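# Park a bicycle in a loose floor rack

## Task

Get the bike into the floor rack with one wheel seated in the slot and its tyre pressed against the slot's closed end, and fold the kickstand fully up. When finished the bike must be at rest, and nothing but the rack may be in contact with it: no wall, furniture or loose item. The rack can slide because it is not anchored. The robot must not fall over or be left leaning, or the task fails.

## Robot and tools

ROBOT. TidyBot++: a base 0.54 m long, 0.50 m wide and 0.38 m tall on four driven casters, with one seven-joint arm and a two-finger gripper. The shoulder sits 0.68 m up and 0.12 m ahead of the base centre. Segments: upper arm 0.42 m, forearm 0.31 m, hand 0.31 m to the hand point. Cameras: base_camera (fixed) and wrist_camera (looks along the hand). The arm begins folded with the hand pointing down; the elbow then reaches up to 1.15 m, and the hand juts up to 0.08 m past the base front.

FRAMES. Base frame: origin on the floor below the base centre, x forward, y left, z up, metres. The odometry frame is the base frame as it was at scene start. hand_pose is the point between the finger pads; its own z axis runs out along the fingers, and the fingers close along its y axis.

move. Any mix of base, joints and target forms one action; parts start together.
- base: an object of offsets measured from where the base is when the command begins. translate_m (-2 to 2 m, + forward), strafe_m (-2 to 2 m, + left), rotate_rad (-6.3 to 6.3 rad, + counter-clockwise from above). Translate and strafe together produce one straight run.
- joints: an object of absolute angles in radians, keyed joint_1_rad to joint_7_rad plus gripper_pos. Ranges: joint_2_rad ±2.249, joint_4_rad ±2.579, joint_6_rad ±2.099; joints 1, 3, 5, 7 are unlimited but go the short way, so step under half a turn. joint_1_rad positive turns the arm clockwise from above (opposite to heading). gripper_pos 0 (open, about 85 mm gap) to 1 (closed, squeezing 100-150 N per finger).
- target: one list of seven numbers, an absolute hand pose in the base frame: x, y, z in metres, then quaternion qw, qx, qy, qz. With target, joints may carry only gripper_pos.
- speeds: caps for this action, keyed like base: translate_m/strafe_m 0.05-0.5 m/s (give one of them for a combined run), rotate_rad 0.1-1.57 rad/s.
- min_time_s: 0.1-8 s, the minimum length of arm motions.
- cameras: list from base_camera, wrist_camera, all; [] for none. blocking: true (default) waits until everything rests; false returns in about 0.5 s.
No action exceeds 15 s; base moves time out at 14 s. Unknown keys invalidate a call; out-of-range values get it refused, and a refusal or an uncommanded stop cancels later move, wait and finished_scene calls in that reply.

wait: seconds 0-10, returns state; ends early once running motions settle. stop: brakes all your running motions. zoom_image: camera plus region [x0, y0, x1, y1] in pixels from the top-left, each side at most 504. finished_scene: scene = the current scene number; irreversible, and the result must hold with the robot idle.

RESULTS. base_status, joint_status, hand_status: done, moving, off_target (rested away from target, maybe still pushing), stopped, contact_stop, time_out, not_followed, torque_fault, limit_stop_at_motor_heat. "joint command not followed" with "cause:" means a self-collision check withheld targets; "pose unreachable" means a target was withheld. A base "done" only means the wheels turned enough; slip or blockage may leave it short. joint_positions, hand_pose (actual), hand_target (where targets would put the hand), base_odometry (x, y, heading in rad, wheel-count only, drifts), base_tilt in degrees (forward/right positive), motor_effort in percent with the last action's peak in brackets, Motor temperatures per arm joint, pictures (image order), on_its_own (uncommanded behaviour), ARM HIT, MOTOR HOT (60 °C), OVER-TEMPERATURE FAULT (75 °C, arm sags for 30-60 s).

ACCURACY. After a target reports done, the hand is usually within 3 cm; fix it by adding (wanted minus hand_pose) to your last target. For joints, send last command + (wanted minus reading). To hold still after a target, resend hand_target, not hand_pose. Loads make the arm sag; don't command a loaded joint to its current reading. Low forward-pointing targets near the base often miss or drive the arm into the base; no check prevents that. The arm does not avoid obstacles and keeps pushing when blocked. Trust camera images over hand_pose, which may be a centimetre or two off. A straight-down hand reaches at most about 0.94 m high, only close to the base.

AVOID. Tipping: don't drive or turn while the arm is snagged above about 0.6 m, don't pull sideways hard on a raised hand, don't swing a stretched arm sideways; backing off or retracting the arm rights a lean. Torque faults (joints 1-4 above 104.5 N m, 5-7 above 51.3 N m) freeze the arm 10 s and skip the rest of the call. Long stretched holds heat motors. Don't slam into fixed or heavy things, drop parts, release the bike while it moves, or yank the gripper. The rack is loose: push gently so it isn't shoved away, and leave the bike clear of walls and furniture.

Each tool is called after ">>>" as a command line: name --argument value for each argument, lists and objects as JSON in quotes; but a table of rows of numbers goes row by row, as --pt "numbers of a row", without its own name.

## Session

>>> move

Scene clock: 0.00 s.
Motor temperatures (°C): [25 27 23 27 34 38 31]
base_odometry: x=+0.000 y=+0.000 heading=+0.000
base_tilt: forward=+0.2 right=+0.0
base_status: not commanded
joint_positions: joint_1_rad=+0.000 joint_2_rad=-0.366 joint_3_rad=+3.111 joint_4_rad=-2.540 joint_5_rad=+0.018 joint_6_rad=-0.847 joint_7_rad=+1.539 gripper_pos=+0.000
joint_status: not commanded
motor_effort: joint_1_rad=+1 joint_2_rad=+0 joint_3_rad=+0 joint_4_rad=+13 joint_5_rad=+1 joint_6_rad=+1 joint_7_rad=+1
hand_pose: x=+0.2642 y=+0.0002 z=+0.5871 quat_wxyz=(+0.011, +0.998, +0.004, +0.060) (m; base frame)
hand_target: x=+0.2640 y=+0.0002 z=+0.5870 quat_wxyz=(+0.011, +0.998, +0.004, +0.060) (m; base frame)
hand_status: not commanded
pictures: base_camera, wrist_camera

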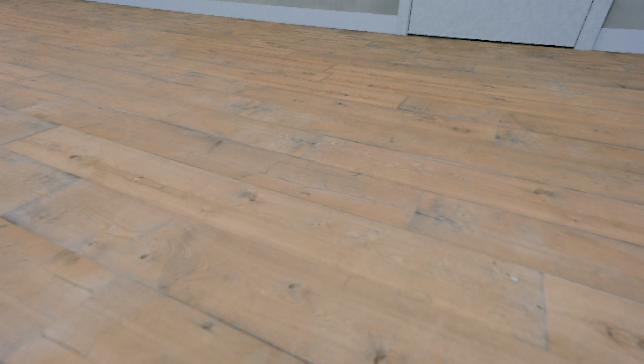

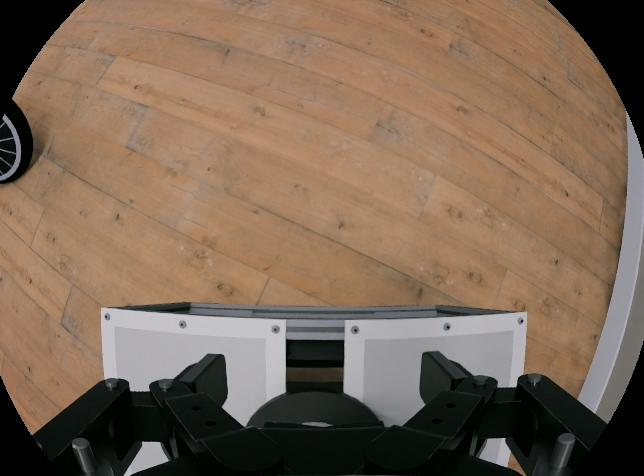

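>>> move --base '{"rotate_rad": 0.8}' --joints '{"joint_6_rad": 0.15}' --cameras '["all"]'

>>> move --base '{"rotate_rad": 1.2}' --cameras '["all"]'

Scene clock: 1.90 s.
move: done
base_odometry: x=+0.000 y=+0.000 heading=+0.799
base_tilt: forward=+0.2 right=+0.0
base_status: done
joint_positions: joint_1_rad=+0.000 joint_2_rad=-0.366 joint_3_rad=+3.111 joint_4_rad=-2.540 joint_5_rad=+0.018 joint_6_rad=+0.063 joint_7_rad=+1.539 gripper_pos=+0.000
joint_status: all done
motor_effort: joint_1_rad=+1(1) joint_2_rad=-4(4) joint_3_rad=+0(1) joint_4_rad=+16(17) joint_5_rad=+0(1) joint_6_rad=+8(8) joint_7_rad=+1(1)
hand_pose: x=+0.4936 y=+0.0127 z=+0.7359 quat_wxyz=(-0.006, +0.870, +0.009, +0.493) (m; base frame)
hand_target: x=+0.5063 y=+0.0138 z=+0.7594 quat_wxyz=(-0.008, +0.848, +0.010, +0.530) (m; base frame)
hand_status: not commanded
pictures: base_camera, wrist_camera
camera_calibration:
wrist_camera: T_world_to_cam=[[0.0378189, -0.998529, -0.0388567, 0.0300029], [-0.524907, 0.0132374, -0.851057, 0.937428], [0.850319, 0.0525822, -0.523634, 0.100209], [0, 0, 0, 1]] pos_world=[0.405718, 0.0122805, 0.851442]

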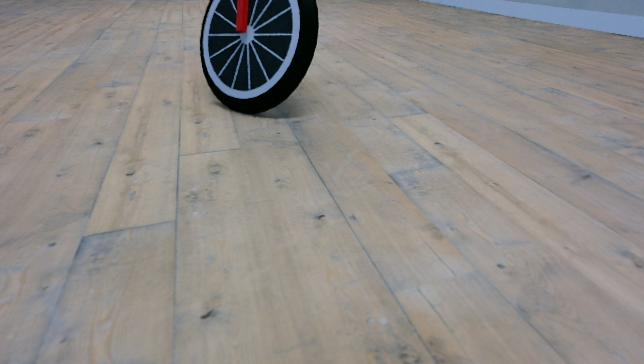

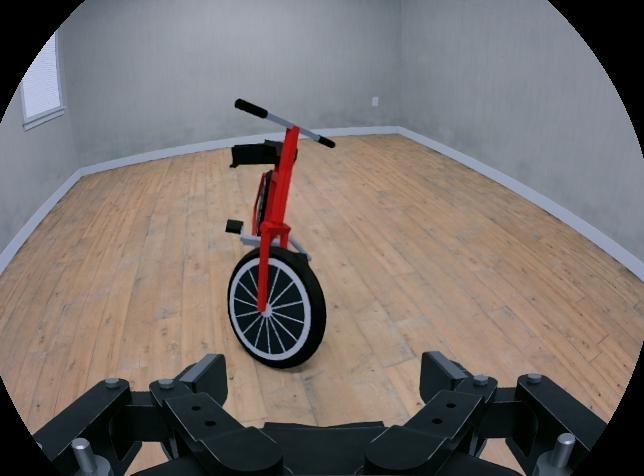

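Scene clock: 3.93 s.
move: done
base_odometry: x=+0.000 y=+0.000 heading=+1.998
base_tilt: forward=+0.2 right=+0.0
base_status: done
joint_positions: joint_1_rad=+0.000 joint_2_rad=-0.366 joint_3_rad=+3.111 joint_4_rad=-2.540 joint_5_rad=+0.018 joint_6_rad=+0.063 joint_7_rad=+1.539 gripper_pos=+0.000
joint_status: not commanded
motor_effort: joint_1_rad=+1(2) joint_2_rad=-4(4) joint_3_rad=+1(1) joint_4_rad=+17(17) joint_5_rad=+1(2) joint_6_rad=+7(8) joint_7_rad=+1(1)
hand_pose: x=+0.4936 y=+0.0127 z=+0.7359 quat_wxyz=(-0.006, +0.870, +0.009, +0.493) (m; base frame)
hand_target: x=+0.5063 y=+0.0138 z=+0.7594 quat_wxyz=(-0.008, +0.848, +0.010, +0.530) (m; base frame)
hand_status: not commanded
pictures: base_camera, wrist_camera
camera_calibration:
wrist_camera: T_world_to_cam=[[0.0378189, -0.998529, -0.0388567, 0.0300029], [-0.524907, 0.0132374, -0.851057, 0.937428], [0.850319, 0.0525822, -0.523634, 0.100209], [0, 0, 0, 1]] pos_world=[0.405718, 0.0122805, 0.851442]

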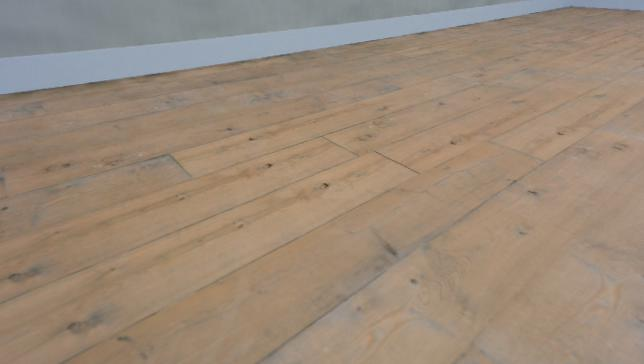

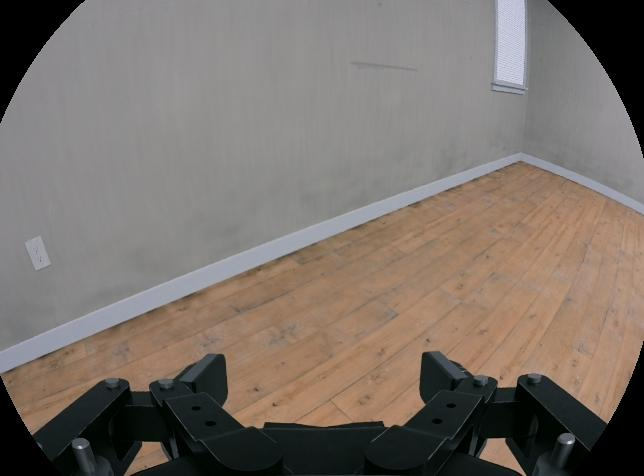

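Rack not seen yet; keep turning.

>>> move --base '{"rotate_rad": 1.3}' --cameras '["all"]'

>>> move --base '{"rotate_rad": 1.4}' --cameras '["all"]'

>>> move --base '{"rotate_rad": 1.5}' --cameras '["all"]'

Scene clock: 6.17 s.
move: done
base_odometry: x=+0.000 y=+0.000 heading=-2.985
base_tilt: forward=+0.3 right=+0.0
base_status: done
joint_positions: joint_1_rad=+0.000 joint_2_rad=-0.366 joint_3_rad=+3.111 joint_4_rad=-2.540 joint_5_rad=+0.018 joint_6_rad=+0.063 joint_7_rad=+1.539 gripper_pos=+0.000
joint_status: not commanded
motor_effort: joint_1_rad=+1(2) joint_2_rad=-3(4) joint_3_rad=+0(2) joint_4_rad=+16(17) joint_5_rad=+1(2) joint_6_rad=+7(8) joint_7_rad=+1(1)
hand_pose: x=+0.4936 y=+0.0127 z=+0.7359 quat_wxyz=(-0.006, +0.870, +0.009, +0.493) (m; base frame)
hand_target: x=+0.5063 y=+0.0138 z=+0.7594 quat_wxyz=(-0.008, +0.848, +0.010, +0.530) (m; base frame)
hand_status: not commanded
pictures: base_camera, wrist_camera
camera_calibration:
wrist_camera: T_world_to_cam=[[0.0378189, -0.998529, -0.0388567, 0.0300029], [-0.524907, 0.0132374, -0.851057, 0.937428], [0.850319, 0.0525822, -0.523634, 0.100209], [0, 0, 0, 1]] pos_world=[0.405718, 0.0122805, 0.851442]

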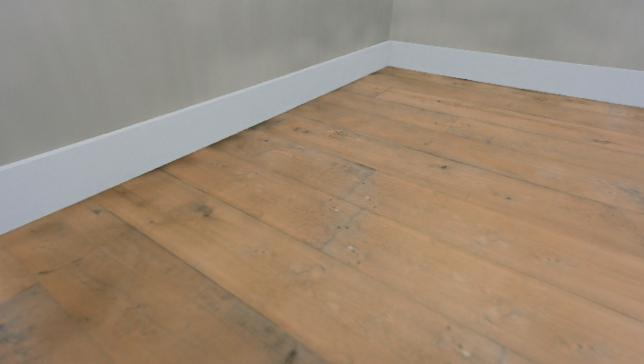

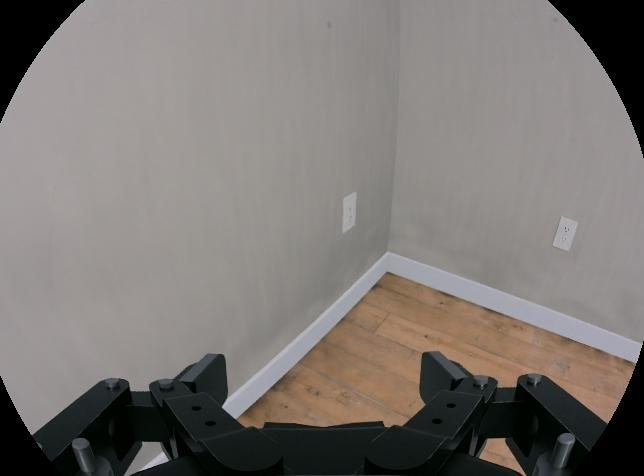

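Scene clock: 8.37 s.
move: done
base_odometry: x=+0.000 y=+0.000 heading=-1.586
base_tilt: forward=+0.2 right=-0.1
base_status: done
joint_positions: joint_1_rad=+0.000 joint_2_rad=-0.366 joint_3_rad=+3.111 joint_4_rad=-2.540 joint_5_rad=+0.018 joint_6_rad=+0.063 joint_7_rad=+1.539 gripper_pos=+0.000
joint_status: not commanded
motor_effort: joint_1_rad=+1(2) joint_2_rad=-4(4) joint_3_rad=+0(1) joint_4_rad=+16(17) joint_5_rad=+1(2) joint_6_rad=+7(8) joint_7_rad=+0(1)
hand_pose: x=+0.4936 y=+0.0127 z=+0.7360 quat_wxyz=(-0.006, +0.870, +0.009, +0.493) (m; base frame)
hand_target: x=+0.5063 y=+0.0138 z=+0.7594 quat_wxyz=(-0.008, +0.848, +0.010, +0.530) (m; base frame)
hand_status: not commanded
pictures: base_camera, wrist_camera
camera_calibration:
wrist_camera: T_world_to_cam=[[0.0378204, -0.998529, -0.0388541, 0.0300001], [-0.524907, 0.0132343, -0.851057, 0.937428], [0.850319, 0.0525821, -0.523634, 0.100209], [0, 0, 0, 1]] pos_world=[0.405718, 0.0122805, 0.851442]

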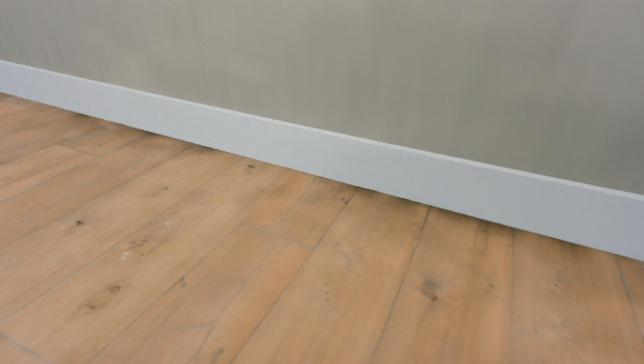

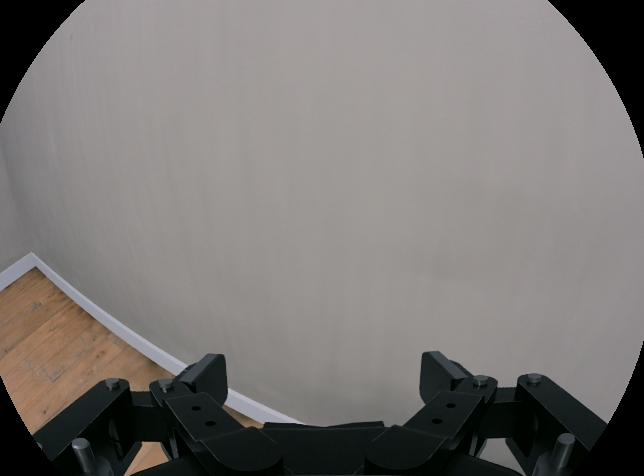

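Scene clock: 10.63 s.
move: done
base_odometry: x=+0.000 y=+0.000 heading=-0.087
base_tilt: forward=+0.2 right=+0.0
base_status: done
joint_positions: joint_1_rad=+0.000 joint_2_rad=-0.366 joint_3_rad=+3.111 joint_4_rad=-2.540 joint_5_rad=+0.018 joint_6_rad=+0.063 joint_7_rad=+1.539 gripper_pos=+0.000
joint_status: not commanded
motor_effort: joint_1_rad=+1(2) joint_2_rad=-3(4) joint_3_rad=+0(2) joint_4_rad=+16(17) joint_5_rad=+1(2) joint_6_rad=+8(8) joint_7_rad=+1(1)
hand_pose: x=+0.4936 y=+0.0127 z=+0.7360 quat_wxyz=(-0.006, +0.870, +0.009, +0.493) (m; base frame)
hand_target: x=+0.5063 y=+0.0138 z=+0.7594 quat_wxyz=(-0.008, +0.848, +0.010, +0.530) (m; base frame)
hand_status: not commanded
pictures: base_camera, wrist_camera
camera_calibration:
wrist_camera: T_world_to_cam=[[0.0378249, -0.998529, -0.0388528, 0.0299971], [-0.524834, 0.0132353, -0.851102, 0.937436], [0.850364, 0.0525841, -0.523561, 0.100128], [0, 0, 0, 1]] pos_world=[0.405718, 0.0122805, 0.851442]

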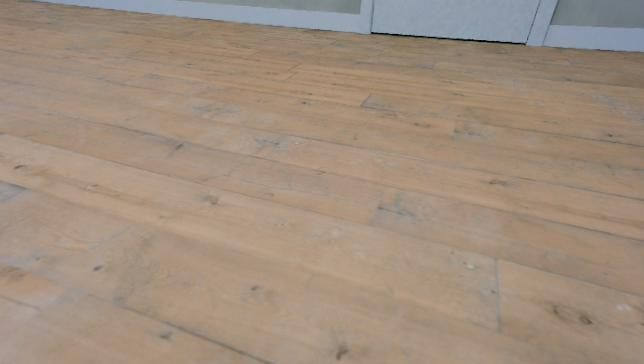

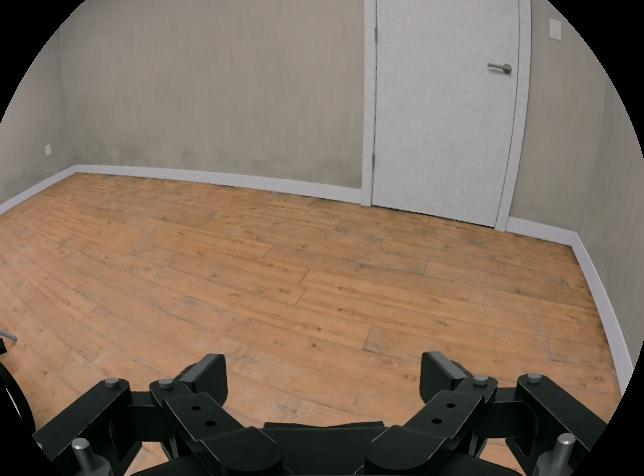

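>>> move --base '{"rotate_rad": -0.72}' --cameras '["all"]'

>>> move --base '{"rotate_rad": 1.4}' --cameras '["all"]'

>>> move --base '{"rotate_rad": 0.75}' --cameras '["all"]'

>>> move --base '{"rotate_rad": 1.25}' --cameras '["all"]'

>>> move --base '{"rotate_rad": 1.3}' --cameras '["all"]'

Scene clock: 12.70 s.
move: done
base_odometry: x=+0.000 y=+0.000 heading=-0.806
base_tilt: forward=+0.2 right=+0.0
base_status: done
joint_positions: joint_1_rad=+0.000 joint_2_rad=-0.366 joint_3_rad=+3.111 joint_4_rad=-2.540 joint_5_rad=+0.018 joint_6_rad=+0.063 joint_7_rad=+1.539 gripper_pos=+0.000
joint_status: not commanded
motor_effort: joint_1_rad=+1(2) joint_2_rad=-4(4) joint_3_rad=+0(2) joint_4_rad=+17(17) joint_5_rad=+1(2) joint_6_rad=+7(8) joint_7_rad=+1(1)
hand_pose: x=+0.4936 y=+0.0127 z=+0.7360 quat_wxyz=(-0.006, +0.870, +0.009, +0.493) (m; base frame)
hand_target: x=+0.5063 y=+0.0138 z=+0.7594 quat_wxyz=(-0.008, +0.848, +0.010, +0.530) (m; base frame)
hand_status: not commanded
pictures: base_camera, wrist_camera
camera_calibration:
wrist_camera: T_world_to_cam=[[0.0378249, -0.998529, -0.0388528, 0.0299971], [-0.524834, 0.0132353, -0.851102, 0.937436], [0.850364, 0.0525841, -0.523561, 0.100128], [0, 0, 0, 1]] pos_world=[0.405718, 0.0122805, 0.851442]

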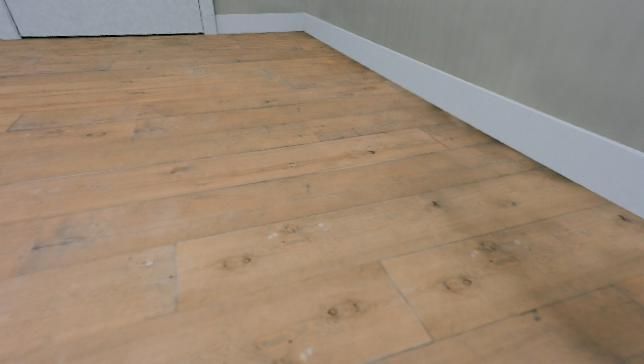

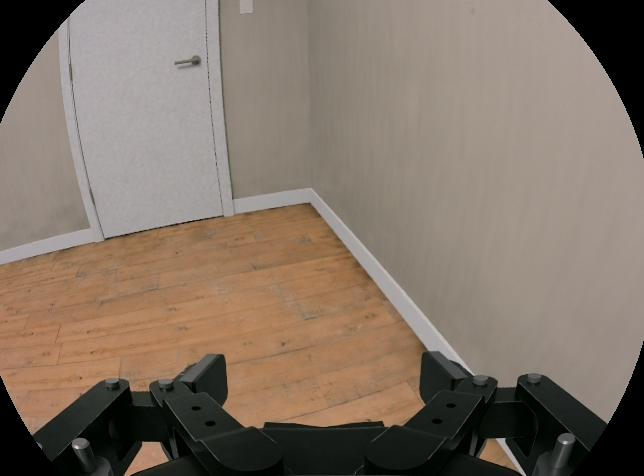

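Scene clock: 14.97 s.
move: done
base_odometry: x=+0.000 y=+0.000 heading=+0.594
base_tilt: forward=+0.2 right=+0.0
base_status: done
joint_positions: joint_1_rad=+0.000 joint_2_rad=-0.366 joint_3_rad=+3.111 joint_4_rad=-2.540 joint_5_rad=+0.018 joint_6_rad=+0.063 joint_7_rad=+1.539 gripper_pos=+0.000
joint_status: not commanded
motor_effort: joint_1_rad=+1(2) joint_2_rad=-3(4) joint_3_rad=+0(1) joint_4_rad=+17(17) joint_5_rad=+1(2) joint_6_rad=+8(8) joint_7_rad=+1(1)
hand_pose: x=+0.4936 y=+0.0127 z=+0.7360 quat_wxyz=(-0.006, +0.870, +0.009, +0.493) (m; base frame)
hand_target: x=+0.5063 y=+0.0138 z=+0.7594 quat_wxyz=(-0.008, +0.848, +0.010, +0.530) (m; base frame)
hand_status: not commanded
pictures: base_camera, wrist_camera
camera_calibration:
wrist_camera: T_world_to_cam=[[0.0378249, -0.998529, -0.0388528, 0.0299971], [-0.524834, 0.0132353, -0.851102, 0.937436], [0.850364, 0.0525841, -0.523561, 0.100128], [0, 0, 0, 1]] pos_world=[0.405718, 0.0122805, 0.851442]

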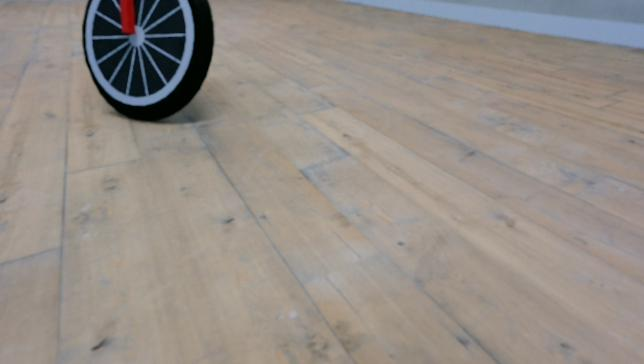

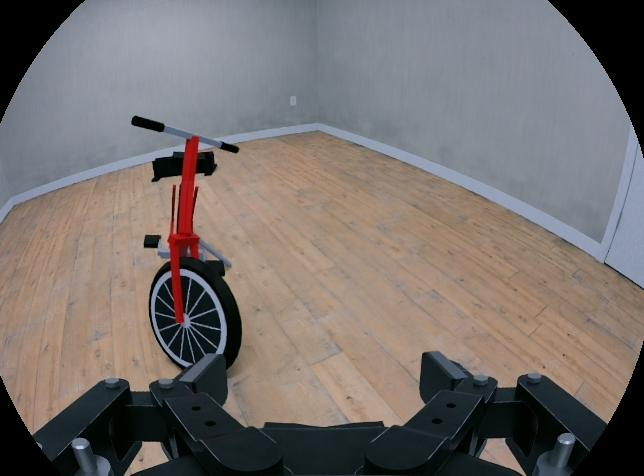

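Scene clock: 16.63 s.
move: done
base_odometry: x=+0.000 y=+0.000 heading=+1.343
base_tilt: forward=+0.2 right=+0.0
base_status: done
joint_positions: joint_1_rad=+0.000 joint_2_rad=-0.366 joint_3_rad=+3.111 joint_4_rad=-2.540 joint_5_rad=+0.018 joint_6_rad=+0.063 joint_7_rad=+1.539 gripper_pos=+0.000
joint_status: not commanded
motor_effort: joint_1_rad=+1(1) joint_2_rad=-4(4) joint_3_rad=+1(1) joint_4_rad=+17(17) joint_5_rad=+1(2) joint_6_rad=+8(8) joint_7_rad=+1(1)
hand_pose: x=+0.4936 y=+0.0127 z=+0.7360 quat_wxyz=(-0.006, +0.870, +0.009, +0.493) (m; base frame)
hand_target: x=+0.5063 y=+0.0138 z=+0.7594 quat_wxyz=(-0.008, +0.848, +0.010, +0.530) (m; base frame)
hand_status: not commanded
pictures: base_camera, wrist_camera
camera_calibration:
wrist_camera: T_world_to_cam=[[0.0378249, -0.998529, -0.0388528, 0.0299971], [-0.524834, 0.0132353, -0.851102, 0.937436], [0.850364, 0.0525841, -0.523561, 0.100128], [0, 0, 0, 1]] pos_world=[0.405718, 0.0122805, 0.851442]

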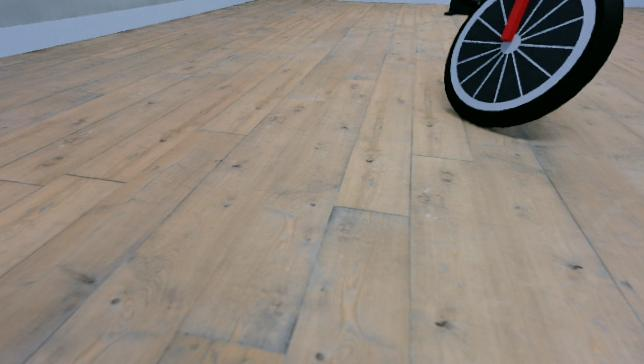

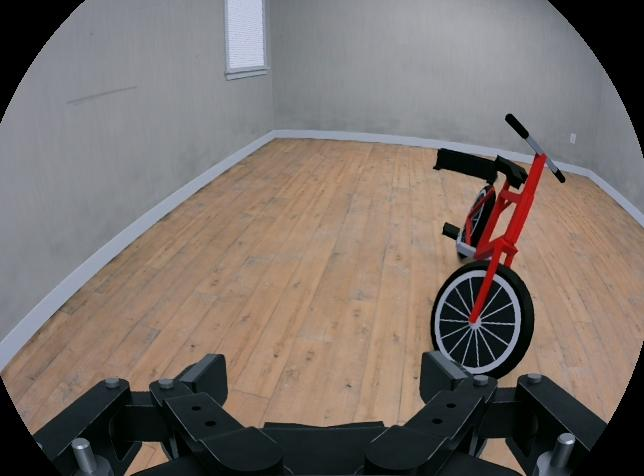

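Scene clock: 18.70 s.
move: done
base_odometry: x=+0.000 y=+0.000 heading=+2.592
base_tilt: forward=+0.2 right=+0.0
base_status: done
joint_positions: joint_1_rad=+0.000 joint_2_rad=-0.366 joint_3_rad=+3.111 joint_4_rad=-2.540 joint_5_rad=+0.018 joint_6_rad=+0.063 joint_7_rad=+1.539 gripper_pos=+0.000
joint_status: not commanded
motor_effort: joint_1_rad=+1(2) joint_2_rad=-3(4) joint_3_rad=+1(1) joint_4_rad=+17(17) joint_5_rad=+1(2) joint_6_rad=+8(8) joint_7_rad=+1(1)
hand_pose: x=+0.4936 y=+0.0127 z=+0.7360 quat_wxyz=(-0.006, +0.870, +0.009, +0.493) (m; base frame)
hand_target: x=+0.5063 y=+0.0138 z=+0.7594 quat_wxyz=(-0.008, +0.848, +0.010, +0.530) (m; base frame)
hand_status: not commanded
pictures: base_camera, wrist_camera
camera_calibration:
wrist_camera: T_world_to_cam=[[0.0378249, -0.998529, -0.0388528, 0.0299971], [-0.524834, 0.0132353, -0.851102, 0.937436], [0.850364, 0.0525841, -0.523561, 0.100128], [0, 0, 0, 1]] pos_world=[0.405718, 0.0122805, 0.851442]

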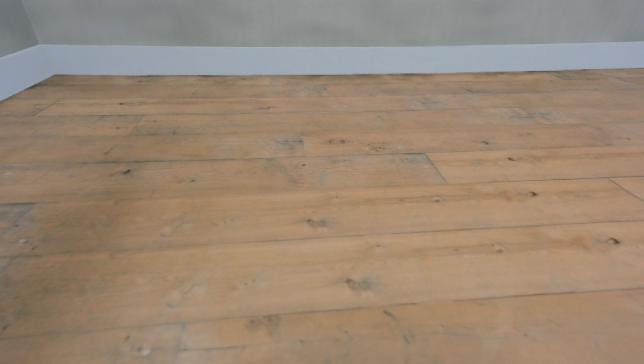

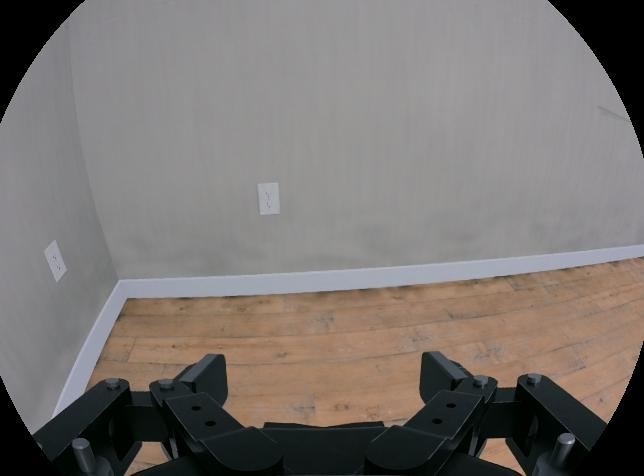

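Scene clock: 20.83 s.
move: done
base_odometry: x=+0.000 y=+0.000 heading=-2.392
base_tilt: forward=+0.2 right=+0.0
base_status: done
joint_positions: joint_1_rad=+0.000 joint_2_rad=-0.366 joint_3_rad=+3.111 joint_4_rad=-2.540 joint_5_rad=+0.018 joint_6_rad=+0.063 joint_7_rad=+1.539 gripper_pos=+0.000
joint_status: not commanded
motor_effort: joint_1_rad=+1(2) joint_2_rad=-3(4) joint_3_rad=+1(2) joint_4_rad=+17(17) joint_5_rad=+1(2) joint_6_rad=+7(8) joint_7_rad=+0(1)
hand_pose: x=+0.4936 y=+0.0127 z=+0.7360 quat_wxyz=(-0.006, +0.870, +0.009, +0.493) (m; base frame)
hand_target: x=+0.5063 y=+0.0138 z=+0.7594 quat_wxyz=(-0.008, +0.848, +0.010, +0.530) (m; base frame)
hand_status: not commanded
pictures: base_camera, wrist_camera
camera_calibration:
wrist_camera: T_world_to_cam=[[0.0378249, -0.998529, -0.0388528, 0.0299971], [-0.524834, 0.0132353, -0.851102, 0.937436], [0.850364, 0.0525841, -0.523561, 0.100128], [0, 0, 0, 1]] pos_world=[0.405718, 0.0122805, 0.851442]

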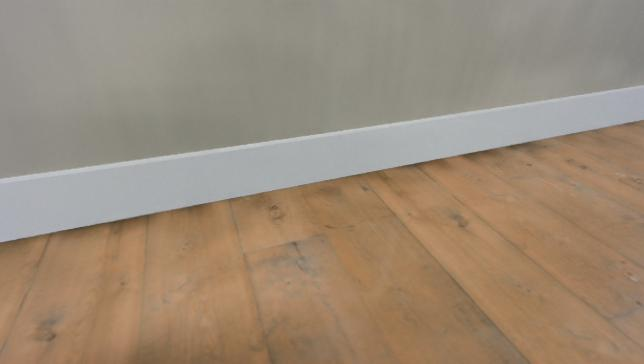

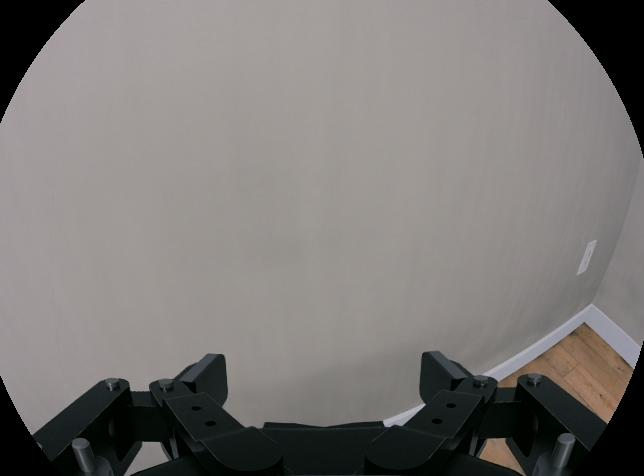

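>>> move --base '{"rotate_rad": 2.392}'

>>> move --base '{"translate_m": 1.5, "strafe_m": 0.2, "rotate_rad": 1.7}' --cameras '["all"]'

Scene clock: 24.07 s.
move: done
base_odometry: x=+0.000 y=+0.000 heading=-0.001
base_tilt: forward=+0.3 right=-0.1
base_status: done
joint_positions: joint_1_rad=+0.000 joint_2_rad=-0.366 joint_3_rad=+3.111 joint_4_rad=-2.540 joint_5_rad=+0.018 joint_6_rad=+0.063 joint_7_rad=+1.539 gripper_pos=+0.000
joint_status: not commanded
motor_effort: joint_1_rad=+1(2) joint_2_rad=-4(5) joint_3_rad=+1(1) joint_4_rad=+17(17) joint_5_rad=+1(2) joint_6_rad=+7(8) joint_7_rad=+1(1)
hand_pose: x=+0.4936 y=+0.0127 z=+0.7360 quat_wxyz=(-0.006, +0.870, +0.009, +0.493) (m; base frame)
hand_target: x=+0.5063 y=+0.0138 z=+0.7594 quat_wxyz=(-0.008, +0.848, +0.010, +0.530) (m; base frame)
hand_status: not commanded
pictures: none

Scene clock: 28.87 s.
move: done
base_odometry: x=+1.500 y=+0.199 heading=+1.700
base_tilt: forward=+0.2 right=+0.0
base_status: done
joint_positions: joint_1_rad=+0.000 joint_2_rad=-0.366 joint_3_rad=+3.111 joint_4_rad=-2.540 joint_5_rad=+0.018 joint_6_rad=+0.063 joint_7_rad=+1.539 gripper_pos=+0.000
joint_status: not commanded
motor_effort: joint_1_rad=+1(2) joint_2_rad=-4(5) joint_3_rad=+1(1) joint_4_rad=+16(17) joint_5_rad=+1(2) joint_6_rad=+7(8) joint_7_rad=+1(1)
hand_pose: x=+0.4937 y=+0.0127 z=+0.7361 quat_wxyz=(-0.006, +0.870, +0.009, +0.493) (m; base frame)
hand_target: x=+0.5063 y=+0.0138 z=+0.7594 quat_wxyz=(-0.008, +0.848, +0.010, +0.530) (m; base frame)
hand_status: not commanded
pictures: base_camera, wrist_camera
camera_calibration:
wrist_camera: T_world_to_cam=[[0.0378432, -0.998529, -0.0388321, 0.0299759], [-0.52441, 0.0132343, -0.851363, 0.937572], [0.850624, 0.0525823, -0.523138, 0.0997136], [0, 0, 0, 1]] pos_world=[0.405719, 0.0122805, 0.851542]

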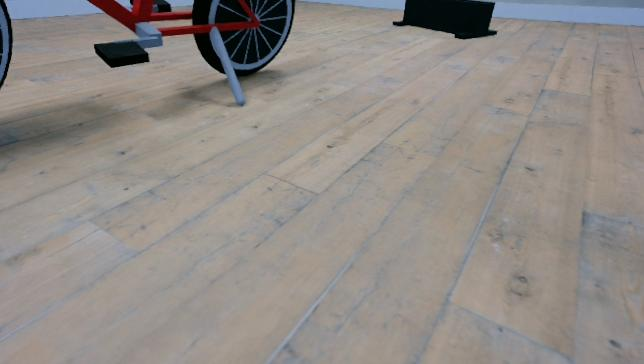

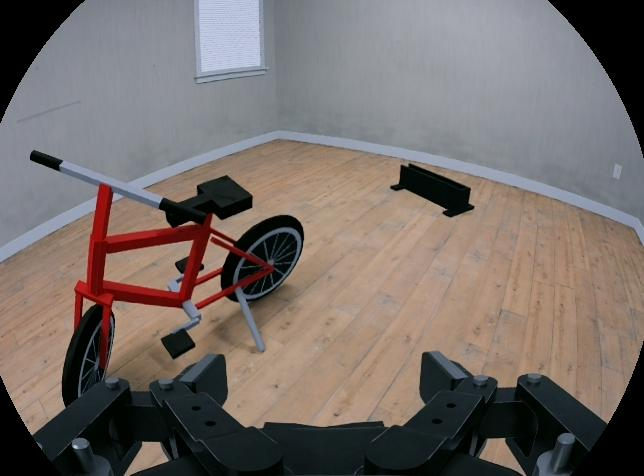

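>>> zoom_image --camera "wrist_camera" --region '[370, 140, 500, 230]'

>>> zoom_image --camera "wrist_camera" --region '[20, 130, 330, 410]'

>>> zoom_image --camera "base_camera" --region '[0, 0, 504, 120]'

Scaled by 3.877.

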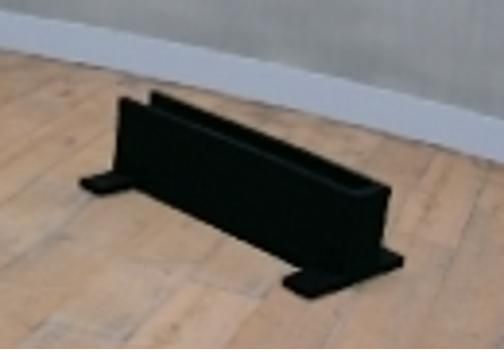

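Scaled by 1.626.

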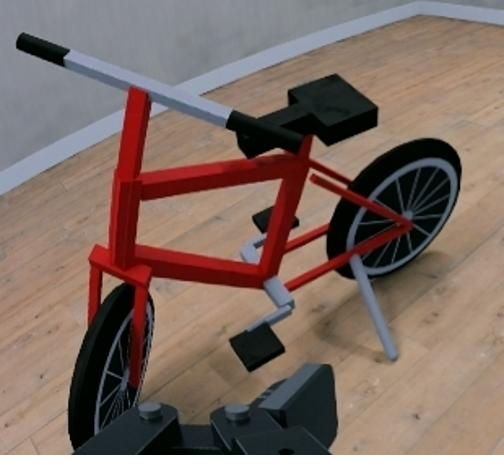

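Scaled by 1.000.

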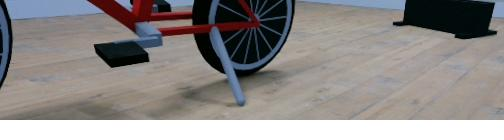

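>>> move --base '{"translate_m": 0.019, "strafe_m": 1.31, "rotate_rad": -2.26}'

>>> move --cameras '["wrist_camera"]'

Scene clock: 35.20 s.
move: done
base_odometry: x=+0.199 y=+0.049 heading=-0.561
base_tilt: forward=+0.2 right=+0.0
base_status: done
joint_positions: joint_1_rad=+0.000 joint_2_rad=-0.366 joint_3_rad=+3.111 joint_4_rad=-2.540 joint_5_rad=+0.018 joint_6_rad=+0.064 joint_7_rad=+1.539 gripper_pos=+0.000
joint_status: not commanded
motor_effort: joint_1_rad=+1(1) joint_2_rad=-3(5) joint_3_rad=+0(2) joint_4_rad=+16(17) joint_5_rad=+1(2) joint_6_rad=+8(8) joint_7_rad=+1(1)
hand_pose: x=+0.4937 y=+0.0127 z=+0.7362 quat_wxyz=(-0.006, +0.870, +0.009, +0.493) (m; base frame)
hand_target: x=+0.5063 y=+0.0138 z=+0.7594 quat_wxyz=(-0.008, +0.848, +0.010, +0.530) (m; base frame)
hand_status: not commanded
pictures: none

Scene clock: 35.20 s.
Motor temperatures (°C): [25 27 23 27 34 38 31]
base_odometry: x=+0.199 y=+0.049 heading=-0.561
base_tilt: forward=+0.2 right=+0.0
base_status: done
joint_positions: joint_1_rad=+0.000 joint_2_rad=-0.366 joint_3_rad=+3.111 joint_4_rad=-2.540 joint_5_rad=+0.018 joint_6_rad=+0.064 joint_7_rad=+1.539 gripper_pos=+0.000
joint_status: not commanded
motor_effort: joint_1_rad=+1(1) joint_2_rad=-3(5) joint_3_rad=+0(2) joint_4_rad=+16(17) joint_5_rad=+1(2) joint_6_rad=+8(8) joint_7_rad=+1(1)
hand_pose: x=+0.4937 y=+0.0127 z=+0.7362 quat_wxyz=(-0.006, +0.870, +0.009, +0.493) (m; base frame)
hand_target: x=+0.5063 y=+0.0138 z=+0.7594 quat_wxyz=(-0.008, +0.848, +0.010, +0.530) (m; base frame)
hand_status: not commanded
pictures: wrist_camera
camera_calibration:
wrist_camera: T_world_to_cam=[[0.0378524, -0.998529, -0.0388241, 0.0299653], [-0.52422, 0.0132344, -0.85148, 0.937594], [0.850741, 0.052583, -0.522948, 0.0995043], [0, 0, 0, 1]] pos_world=[0.405719, 0.0122805, 0.851541]

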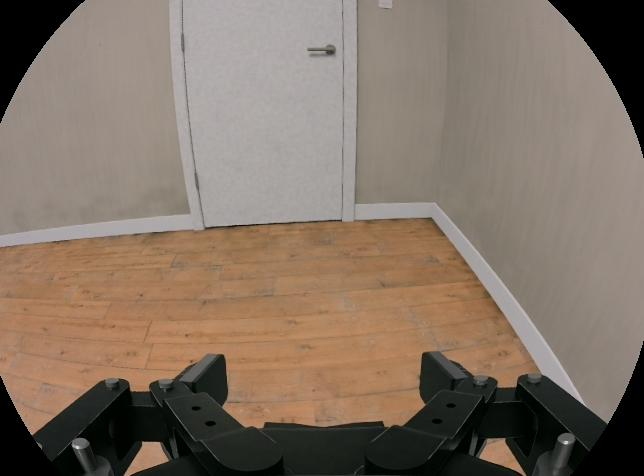

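>>> move --base '{"translate_m": -0.844, "strafe_m": 0.591}'

>>> move --base '{"translate_m": -0.203, "strafe_m": 0.60}' --cameras '["all"]'

Scene clock: 38.67 s.
move: done
base_odometry: x=-0.202 y=+0.998 heading=-0.560
base_tilt: forward=+0.2 right=+0.0
base_status: done
joint_positions: joint_1_rad=+0.000 joint_2_rad=-0.366 joint_3_rad=+3.111 joint_4_rad=-2.540 joint_5_rad=+0.018 joint_6_rad=+0.065 joint_7_rad=+1.539 gripper_pos=+0.000
joint_status: not commanded
motor_effort: joint_1_rad=+1(1) joint_2_rad=-4(6) joint_3_rad=+0(1) joint_4_rad=+16(17) joint_5_rad=+1(2) joint_6_rad=+7(8) joint_7_rad=+1(1)
hand_pose: x=+0.4939 y=+0.0128 z=+0.7366 quat_wxyz=(-0.006, +0.870, +0.009, +0.494) (m; base frame)
hand_target: x=+0.5063 y=+0.0138 z=+0.7594 quat_wxyz=(-0.008, +0.848, +0.010, +0.530) (m; base frame)
hand_status: not commanded
pictures: none

Scene clock: 41.27 s.
move: done
base_odometry: x=-0.055 y=+1.615 heading=-0.560
base_tilt: forward=+0.2 right=+0.0
base_status: done
joint_positions: joint_1_rad=+0.000 joint_2_rad=-0.366 joint_3_rad=+3.111 joint_4_rad=-2.540 joint_5_rad=+0.018 joint_6_rad=+0.065 joint_7_rad=+1.539 gripper_pos=+0.000
joint_status: not commanded
motor_effort: joint_1_rad=+1(1) joint_2_rad=-4(5) joint_3_rad=+0(2) joint_4_rad=+17(17) joint_5_rad=+1(2) joint_6_rad=+7(8) joint_7_rad=+1(1)
hand_pose: x=+0.4939 y=+0.0128 z=+0.7366 quat_wxyz=(-0.006, +0.870, +0.009, +0.494) (m; base frame)
hand_target: x=+0.5063 y=+0.0138 z=+0.7594 quat_wxyz=(-0.008, +0.848, +0.010, +0.530) (m; base frame)
hand_status: not commanded
pictures: base_camera, wrist_camera
camera_calibration:
wrist_camera: T_world_to_cam=[[0.0379098, -0.998529, -0.0387687, 0.0299025], [-0.522919, 0.0132375, -0.852279, 0.938055], [0.851539, 0.0525826, -0.521648, 0.0981421], [0, 0, 0, 1]] pos_world=[0.405821, 0.0122805, 0.85184]

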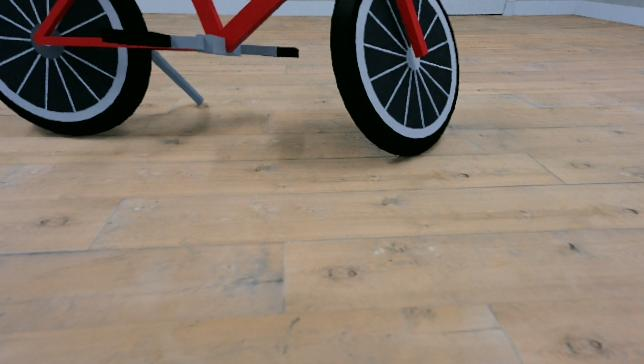

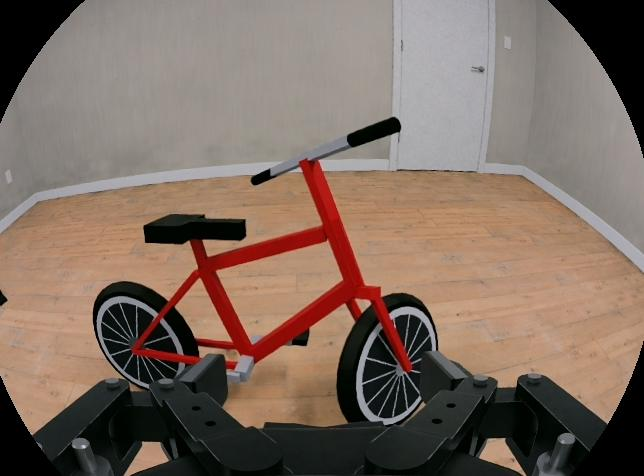

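>>> move --base '{"rotate_rad": -0.13}'

>>> move --base '{"translate_m": 0.12, "strafe_m": 0.2}' --joints '{"joint_6_rad": -0.1, "joint_7_rad": 0.0}' --cameras '["all"]'

Scene clock: 43.67 s.
move: done
base_odometry: x=-0.055 y=+1.615 heading=-0.690
base_tilt: forward=+0.2 right=+0.0
base_status: done
joint_positions: joint_1_rad=+0.000 joint_2_rad=-0.366 joint_3_rad=+3.111 joint_4_rad=-2.540 joint_5_rad=+0.018 joint_6_rad=+0.065 joint_7_rad=+1.539 gripper_pos=+0.000
joint_status: not commanded
motor_effort: joint_1_rad=+1(2) joint_2_rad=-4(4) joint_3_rad=+1(1) joint_4_rad=+16(17) joint_5_rad=+1(2) joint_6_rad=+7(8) joint_7_rad=+1(1)
hand_pose: x=+0.4939 y=+0.0128 z=+0.7366 quat_wxyz=(-0.006, +0.870, +0.009, +0.494) (m; base frame)
hand_target: x=+0.5063 y=+0.0138 z=+0.7594 quat_wxyz=(-0.008, +0.848, +0.010, +0.530) (m; base frame)
hand_status: not commanded
pictures: none

Scene clock: 45.77 s.
move: done
base_odometry: x=+0.165 y=+1.693 heading=-0.691
base_tilt: forward=+0.2 right=+0.0
base_status: done
joint_positions: joint_1_rad=+0.000 joint_2_rad=-0.366 joint_3_rad=+3.111 joint_4_rad=-2.540 joint_5_rad=+0.018 joint_6_rad=-0.028 joint_7_rad=+0.045 gripper_pos=+0.000
joint_status: all done
motor_effort: joint_1_rad=+1(1) joint_2_rad=-3(5) joint_3_rad=+0(2) joint_4_rad=+16(17) joint_5_rad=+1(2) joint_6_rad=+7(8) joint_7_rad=+1(2)
hand_pose: x=+0.4780 y=+0.0115 z=+0.7124 quat_wxyz=(-0.311, +0.660, -0.599, +0.329) (m; base frame)
hand_target: x=+0.4639 y=+0.0106 z=+0.6945 quat_wxyz=(-0.294, +0.658, -0.626, +0.299) (m; base frame)
hand_status: not commanded
pictures: base_camera, wrist_camera
camera_calibration:
wrist_camera: T_world_to_cam=[[-0.561461, -0.064021, -0.825023, 0.864215], [-0.0604216, 0.997513, -0.0362867, 0.0953804], [0.825294, 0.0294756, -0.563933, 0.142164], [0, 0, 0, 1]] pos_world=[0.373659, -0.0440057, 0.796628]

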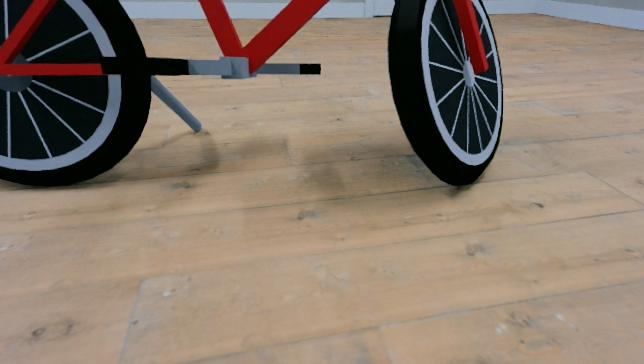

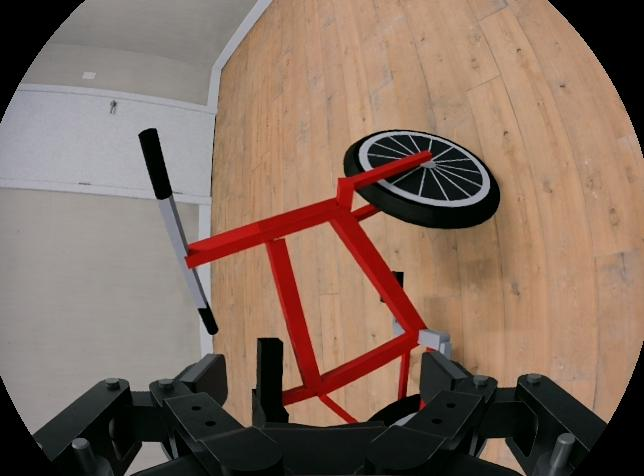

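>>> move --target '[0.48, 0.0, 0.75, 0.0739, 0.703, -0.703, -0.0739]'

>>> move --base '{"translate_m": 0.23, "strafe_m": 0.02}' --cameras '["all"]'

Scene clock: 49.93 s.
move: done
base_odometry: x=+0.165 y=+1.693 heading=-0.691
base_tilt: forward=+0.2 right=+0.0
base_status: not commanded
joint_positions: joint_1_rad=-0.164 joint_2_rad=+0.231 joint_3_rad=+3.367 joint_4_rad=-1.432 joint_5_rad=-0.002 joint_6_rad=-1.602 joint_7_rad=+0.045 gripper_pos=+0.000
joint_status: not commanded
motor_effort: joint_1_rad=+1(1) joint_2_rad=-20(21) joint_3_rad=+1(1) joint_4_rad=+14(17) joint_5_rad=+2(2) joint_6_rad=-1(7) joint_7_rad=+1(1)
hand_pose: x=+0.4921 y=-0.0146 z=+0.7548 quat_wxyz=(+0.057, +0.701, -0.711, -0.027) (m; base frame)
hand_target: x=+0.4800 y=+0.0000 z=+0.7500 quat_wxyz=(+0.074, +0.703, -0.703, -0.074) (m; base frame)
hand_status: done (0.020 m and 5.7 deg from the pose sent, 0.039 m and 66.0 deg at the start)
pictures: none

Scene clock: 51.57 s.
move: done
base_odometry: x=+0.355 y=+1.562 heading=-0.690
base_tilt: forward=+0.2 right=+0.0
base_status: done
joint_positions: joint_1_rad=-0.166 joint_2_rad=+0.246 joint_3_rad=+3.369 joint_4_rad=-1.426 joint_5_rad=-0.004 joint_6_rad=-1.610 joint_7_rad=+0.045 gripper_pos=+0.000
joint_status: not commanded
motor_effort: joint_1_rad=+1(1) joint_2_rad=-20(24) joint_3_rad=+0(1) joint_4_rad=+14(15) joint_5_rad=+2(3) joint_6_rad=-2(3) joint_7_rad=+1(1)
hand_pose: x=+0.4926 y=-0.0139 z=+0.7510 quat_wxyz=(+0.064, +0.700, -0.710, -0.033) (m; base frame)
hand_target: x=+0.4800 y=+0.0000 z=+0.7500 quat_wxyz=(+0.074, +0.703, -0.703, -0.074) (m; base frame)
hand_status: not commanded
pictures: base_camera, wrist_camera
camera_calibration:
wrist_camera: T_world_to_cam=[[-0.993958, 0.039055, 0.102577, 0.420525], [0.0354597, 0.998699, -0.0366428, 0.0761083], [-0.103875, -0.0327841, -0.99405, 0.932463], [0, 0, 0, 1]] pos_world=[0.512145, -0.0618629, 0.886567]

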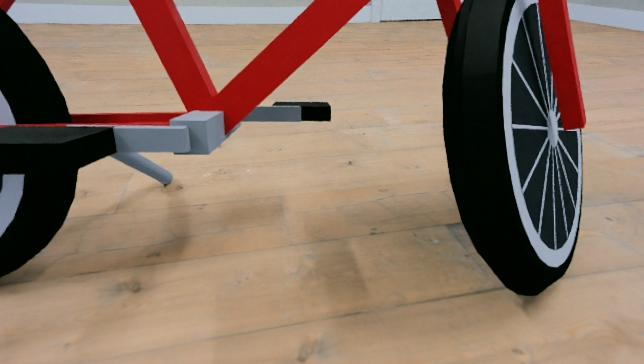

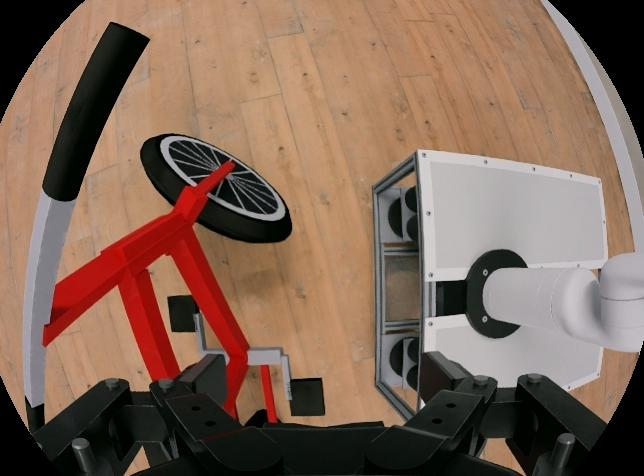

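>>> move --base '{"translate_m": 0.06}' --target '[0.585, 0.015, 0.69, 0.0739, 0.703, -0.703, -0.0739]' --cameras '["all"]'

Scene clock: 53.53 s.
move: done
base_odometry: x=+0.402 y=+1.524 heading=-0.690
base_tilt: forward=+0.2 right=+0.0
base_status: done
joint_positions: joint_1_rad=-0.188 joint_2_rad=+0.517 joint_3_rad=+3.440 joint_4_rad=-1.200 joint_5_rad=-0.100 joint_6_rad=-1.612 joint_7_rad=+0.055 gripper_pos=+0.000
joint_status: not commanded
motor_effort: joint_1_rad=+1(1) joint_2_rad=-29(30) joint_3_rad=+1(2) joint_4_rad=+14(15) joint_5_rad=+2(2) joint_6_rad=-2(3) joint_7_rad=+1(1)
hand_pose: x=+0.5842 y=+0.0017 z=+0.6996 quat_wxyz=(+0.072, +0.692, -0.717, -0.048) (m; base frame)
hand_target: x=+0.5850 y=+0.0150 z=+0.6900 quat_wxyz=(+0.074, +0.703, -0.703, -0.074) (m; base frame)
hand_status: done (0.016 m and 3.6 deg from the pose sent, 0.114 m and 4.9 deg at the start)
pictures: base_camera, wrist_camera
camera_calibration:
wrist_camera: T_world_to_cam=[[-0.988982, 0.0607518, 0.134997, 0.490608], [0.0571956, 0.99791, -0.0300707, 0.0380659], [-0.136542, -0.0220182, -0.99039, 0.907835], [0, 0, 0, 1]] pos_world=[0.606982, -0.0478028, 0.834024]

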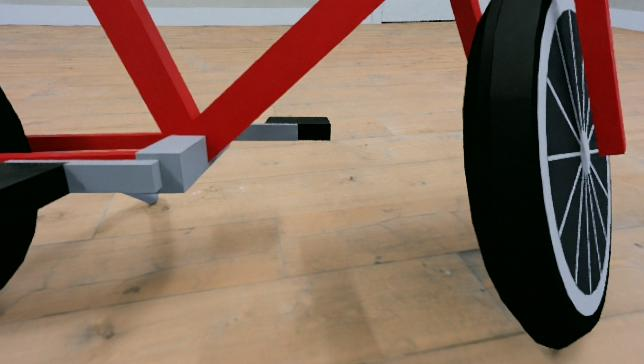

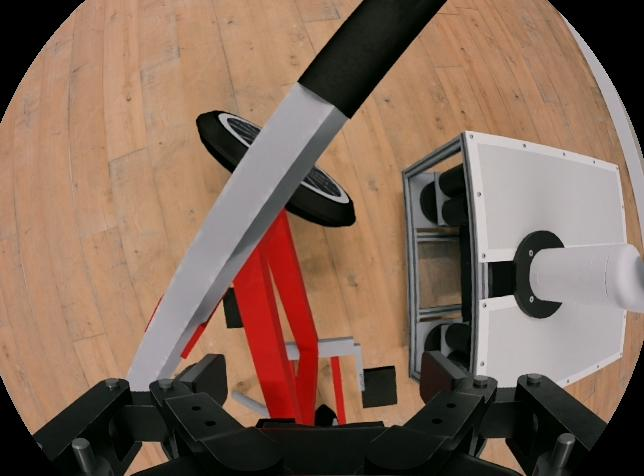

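>>> move --base '{"translate_m": -0.3}'

>>> move --target '[0.62, 0.02, 0.62, 0.235, 0.702, -0.627, 0.24]'

>>> move --target '[0.64, 0.03, 0.5, 0.370, -0.629, 0.457, -0.509]' --cameras '["all"]'

Scene clock: 117.00 s.
move: done
base_odometry: x=+0.170 y=+1.715 heading=-0.690
base_tilt: forward=+0.2 right=+0.0
base_status: done
joint_positions: joint_1_rad=-0.193 joint_2_rad=+0.527 joint_3_rad=+3.444 joint_4_rad=-1.192 joint_5_rad=-0.104 joint_6_rad=-1.612 joint_7_rad=+0.055 gripper_pos=+0.000
joint_status: not commanded
motor_effort: joint_1_rad=+1(4) joint_2_rad=-29(32) joint_3_rad=+1(3) joint_4_rad=+13(15) joint_5_rad=+1(3) joint_6_rad=-1(3) joint_7_rad=+1(1)
hand_pose: x=+0.5873 y=+0.0037 z=+0.6973 quat_wxyz=(+0.073, +0.692, -0.716, -0.048) (m; base frame)
hand_target: x=+0.5850 y=+0.0150 z=+0.6900 quat_wxyz=(+0.074, +0.703, -0.703, -0.074) (m; base frame)
hand_status: not commanded
pictures: none

Scene clock: 119.10 s.
move: done
base_odometry: x=+0.170 y=+1.715 heading=-0.690
base_tilt: forward=+0.2 right=+0.0
base_status: not commanded
joint_positions: joint_1_rad=-0.765 joint_2_rad=+0.671 joint_3_rad=+3.752 joint_4_rad=-1.411 joint_5_rad=+0.222 joint_6_rad=-1.310 joint_7_rad=-0.190 gripper_pos=+0.000
joint_status: not commanded
motor_effort: joint_1_rad=+1(2) joint_2_rad=-29(31) joint_3_rad=+6(6) joint_4_rad=+12(15) joint_5_rad=+5(7) joint_6_rad=-2(2) joint_7_rad=+1(1)
hand_pose: x=+0.6024 y=+0.0406 z=+0.6304 quat_wxyz=(+0.220, +0.715, -0.634, +0.196) (m; base frame)
hand_target: x=+0.6200 y=+0.0200 z=+0.6200 quat_wxyz=(+0.235, +0.702, -0.627, +0.240) (m; base frame)
hand_status: done (0.029 m and 5.7 deg from the pose sent, 0.086 m and 39.4 deg at the start)
pictures: none

Scene clock: 122.90 s.
move: done
base_odometry: x=+0.170 y=+1.715 heading=-0.690
base_tilt: forward=+0.2 right=+0.0
base_status: not commanded
joint_positions: joint_1_rad=+0.167 joint_2_rad=+1.245 joint_3_rad=+2.803 joint_4_rad=-2.490 joint_5_rad=+0.046 joint_6_rad=+1.892 joint_7_rad=+0.628 gripper_pos=+0.000
joint_status: not commanded
motor_effort: joint_1_rad=+1(2) joint_2_rad=-26(33) joint_3_rad=-5(6) joint_4_rad=-2(12) joint_5_rad=+4(6) joint_6_rad=+8(8) joint_7_rad=+1(1)
hand_pose: x=+0.6473 y=+0.0477 z=+0.5005 quat_wxyz=(-0.393, +0.639, -0.451, +0.483) (m; base frame)
hand_target: x=+0.6400 y=+0.0300 z=+0.5000 quat_wxyz=(-0.370, +0.629, -0.457, +0.509) (m; base frame)
hand_status: done (0.019 m and 4.2 deg from the pose sent, 0.136 m and 81.5 deg at the start)
pictures: base_camera, wrist_camera
camera_calibration:
wrist_camera: T_world_to_cam=[[-0.167321, -0.259435, -0.951156, 0.604114], [-0.133214, 0.961858, -0.23892, 0.212063], [0.976861, 0.0867305, -0.1955, -0.403443], [0, 0, 0, 1]] pos_world=[0.523439, -0.0122553, 0.546399]

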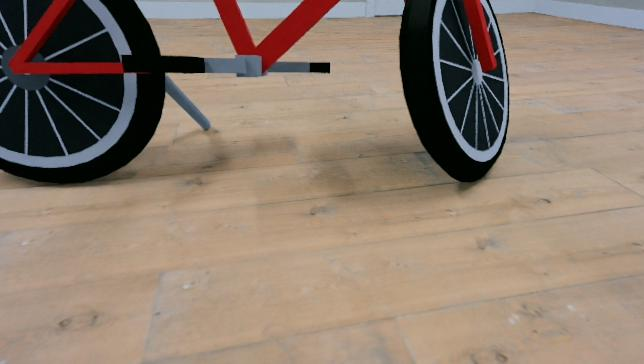

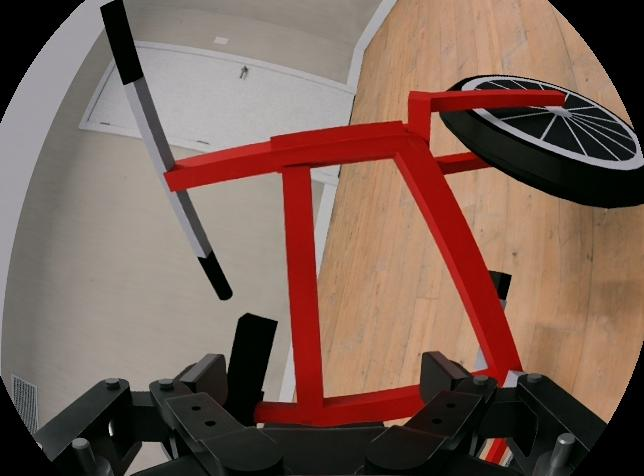

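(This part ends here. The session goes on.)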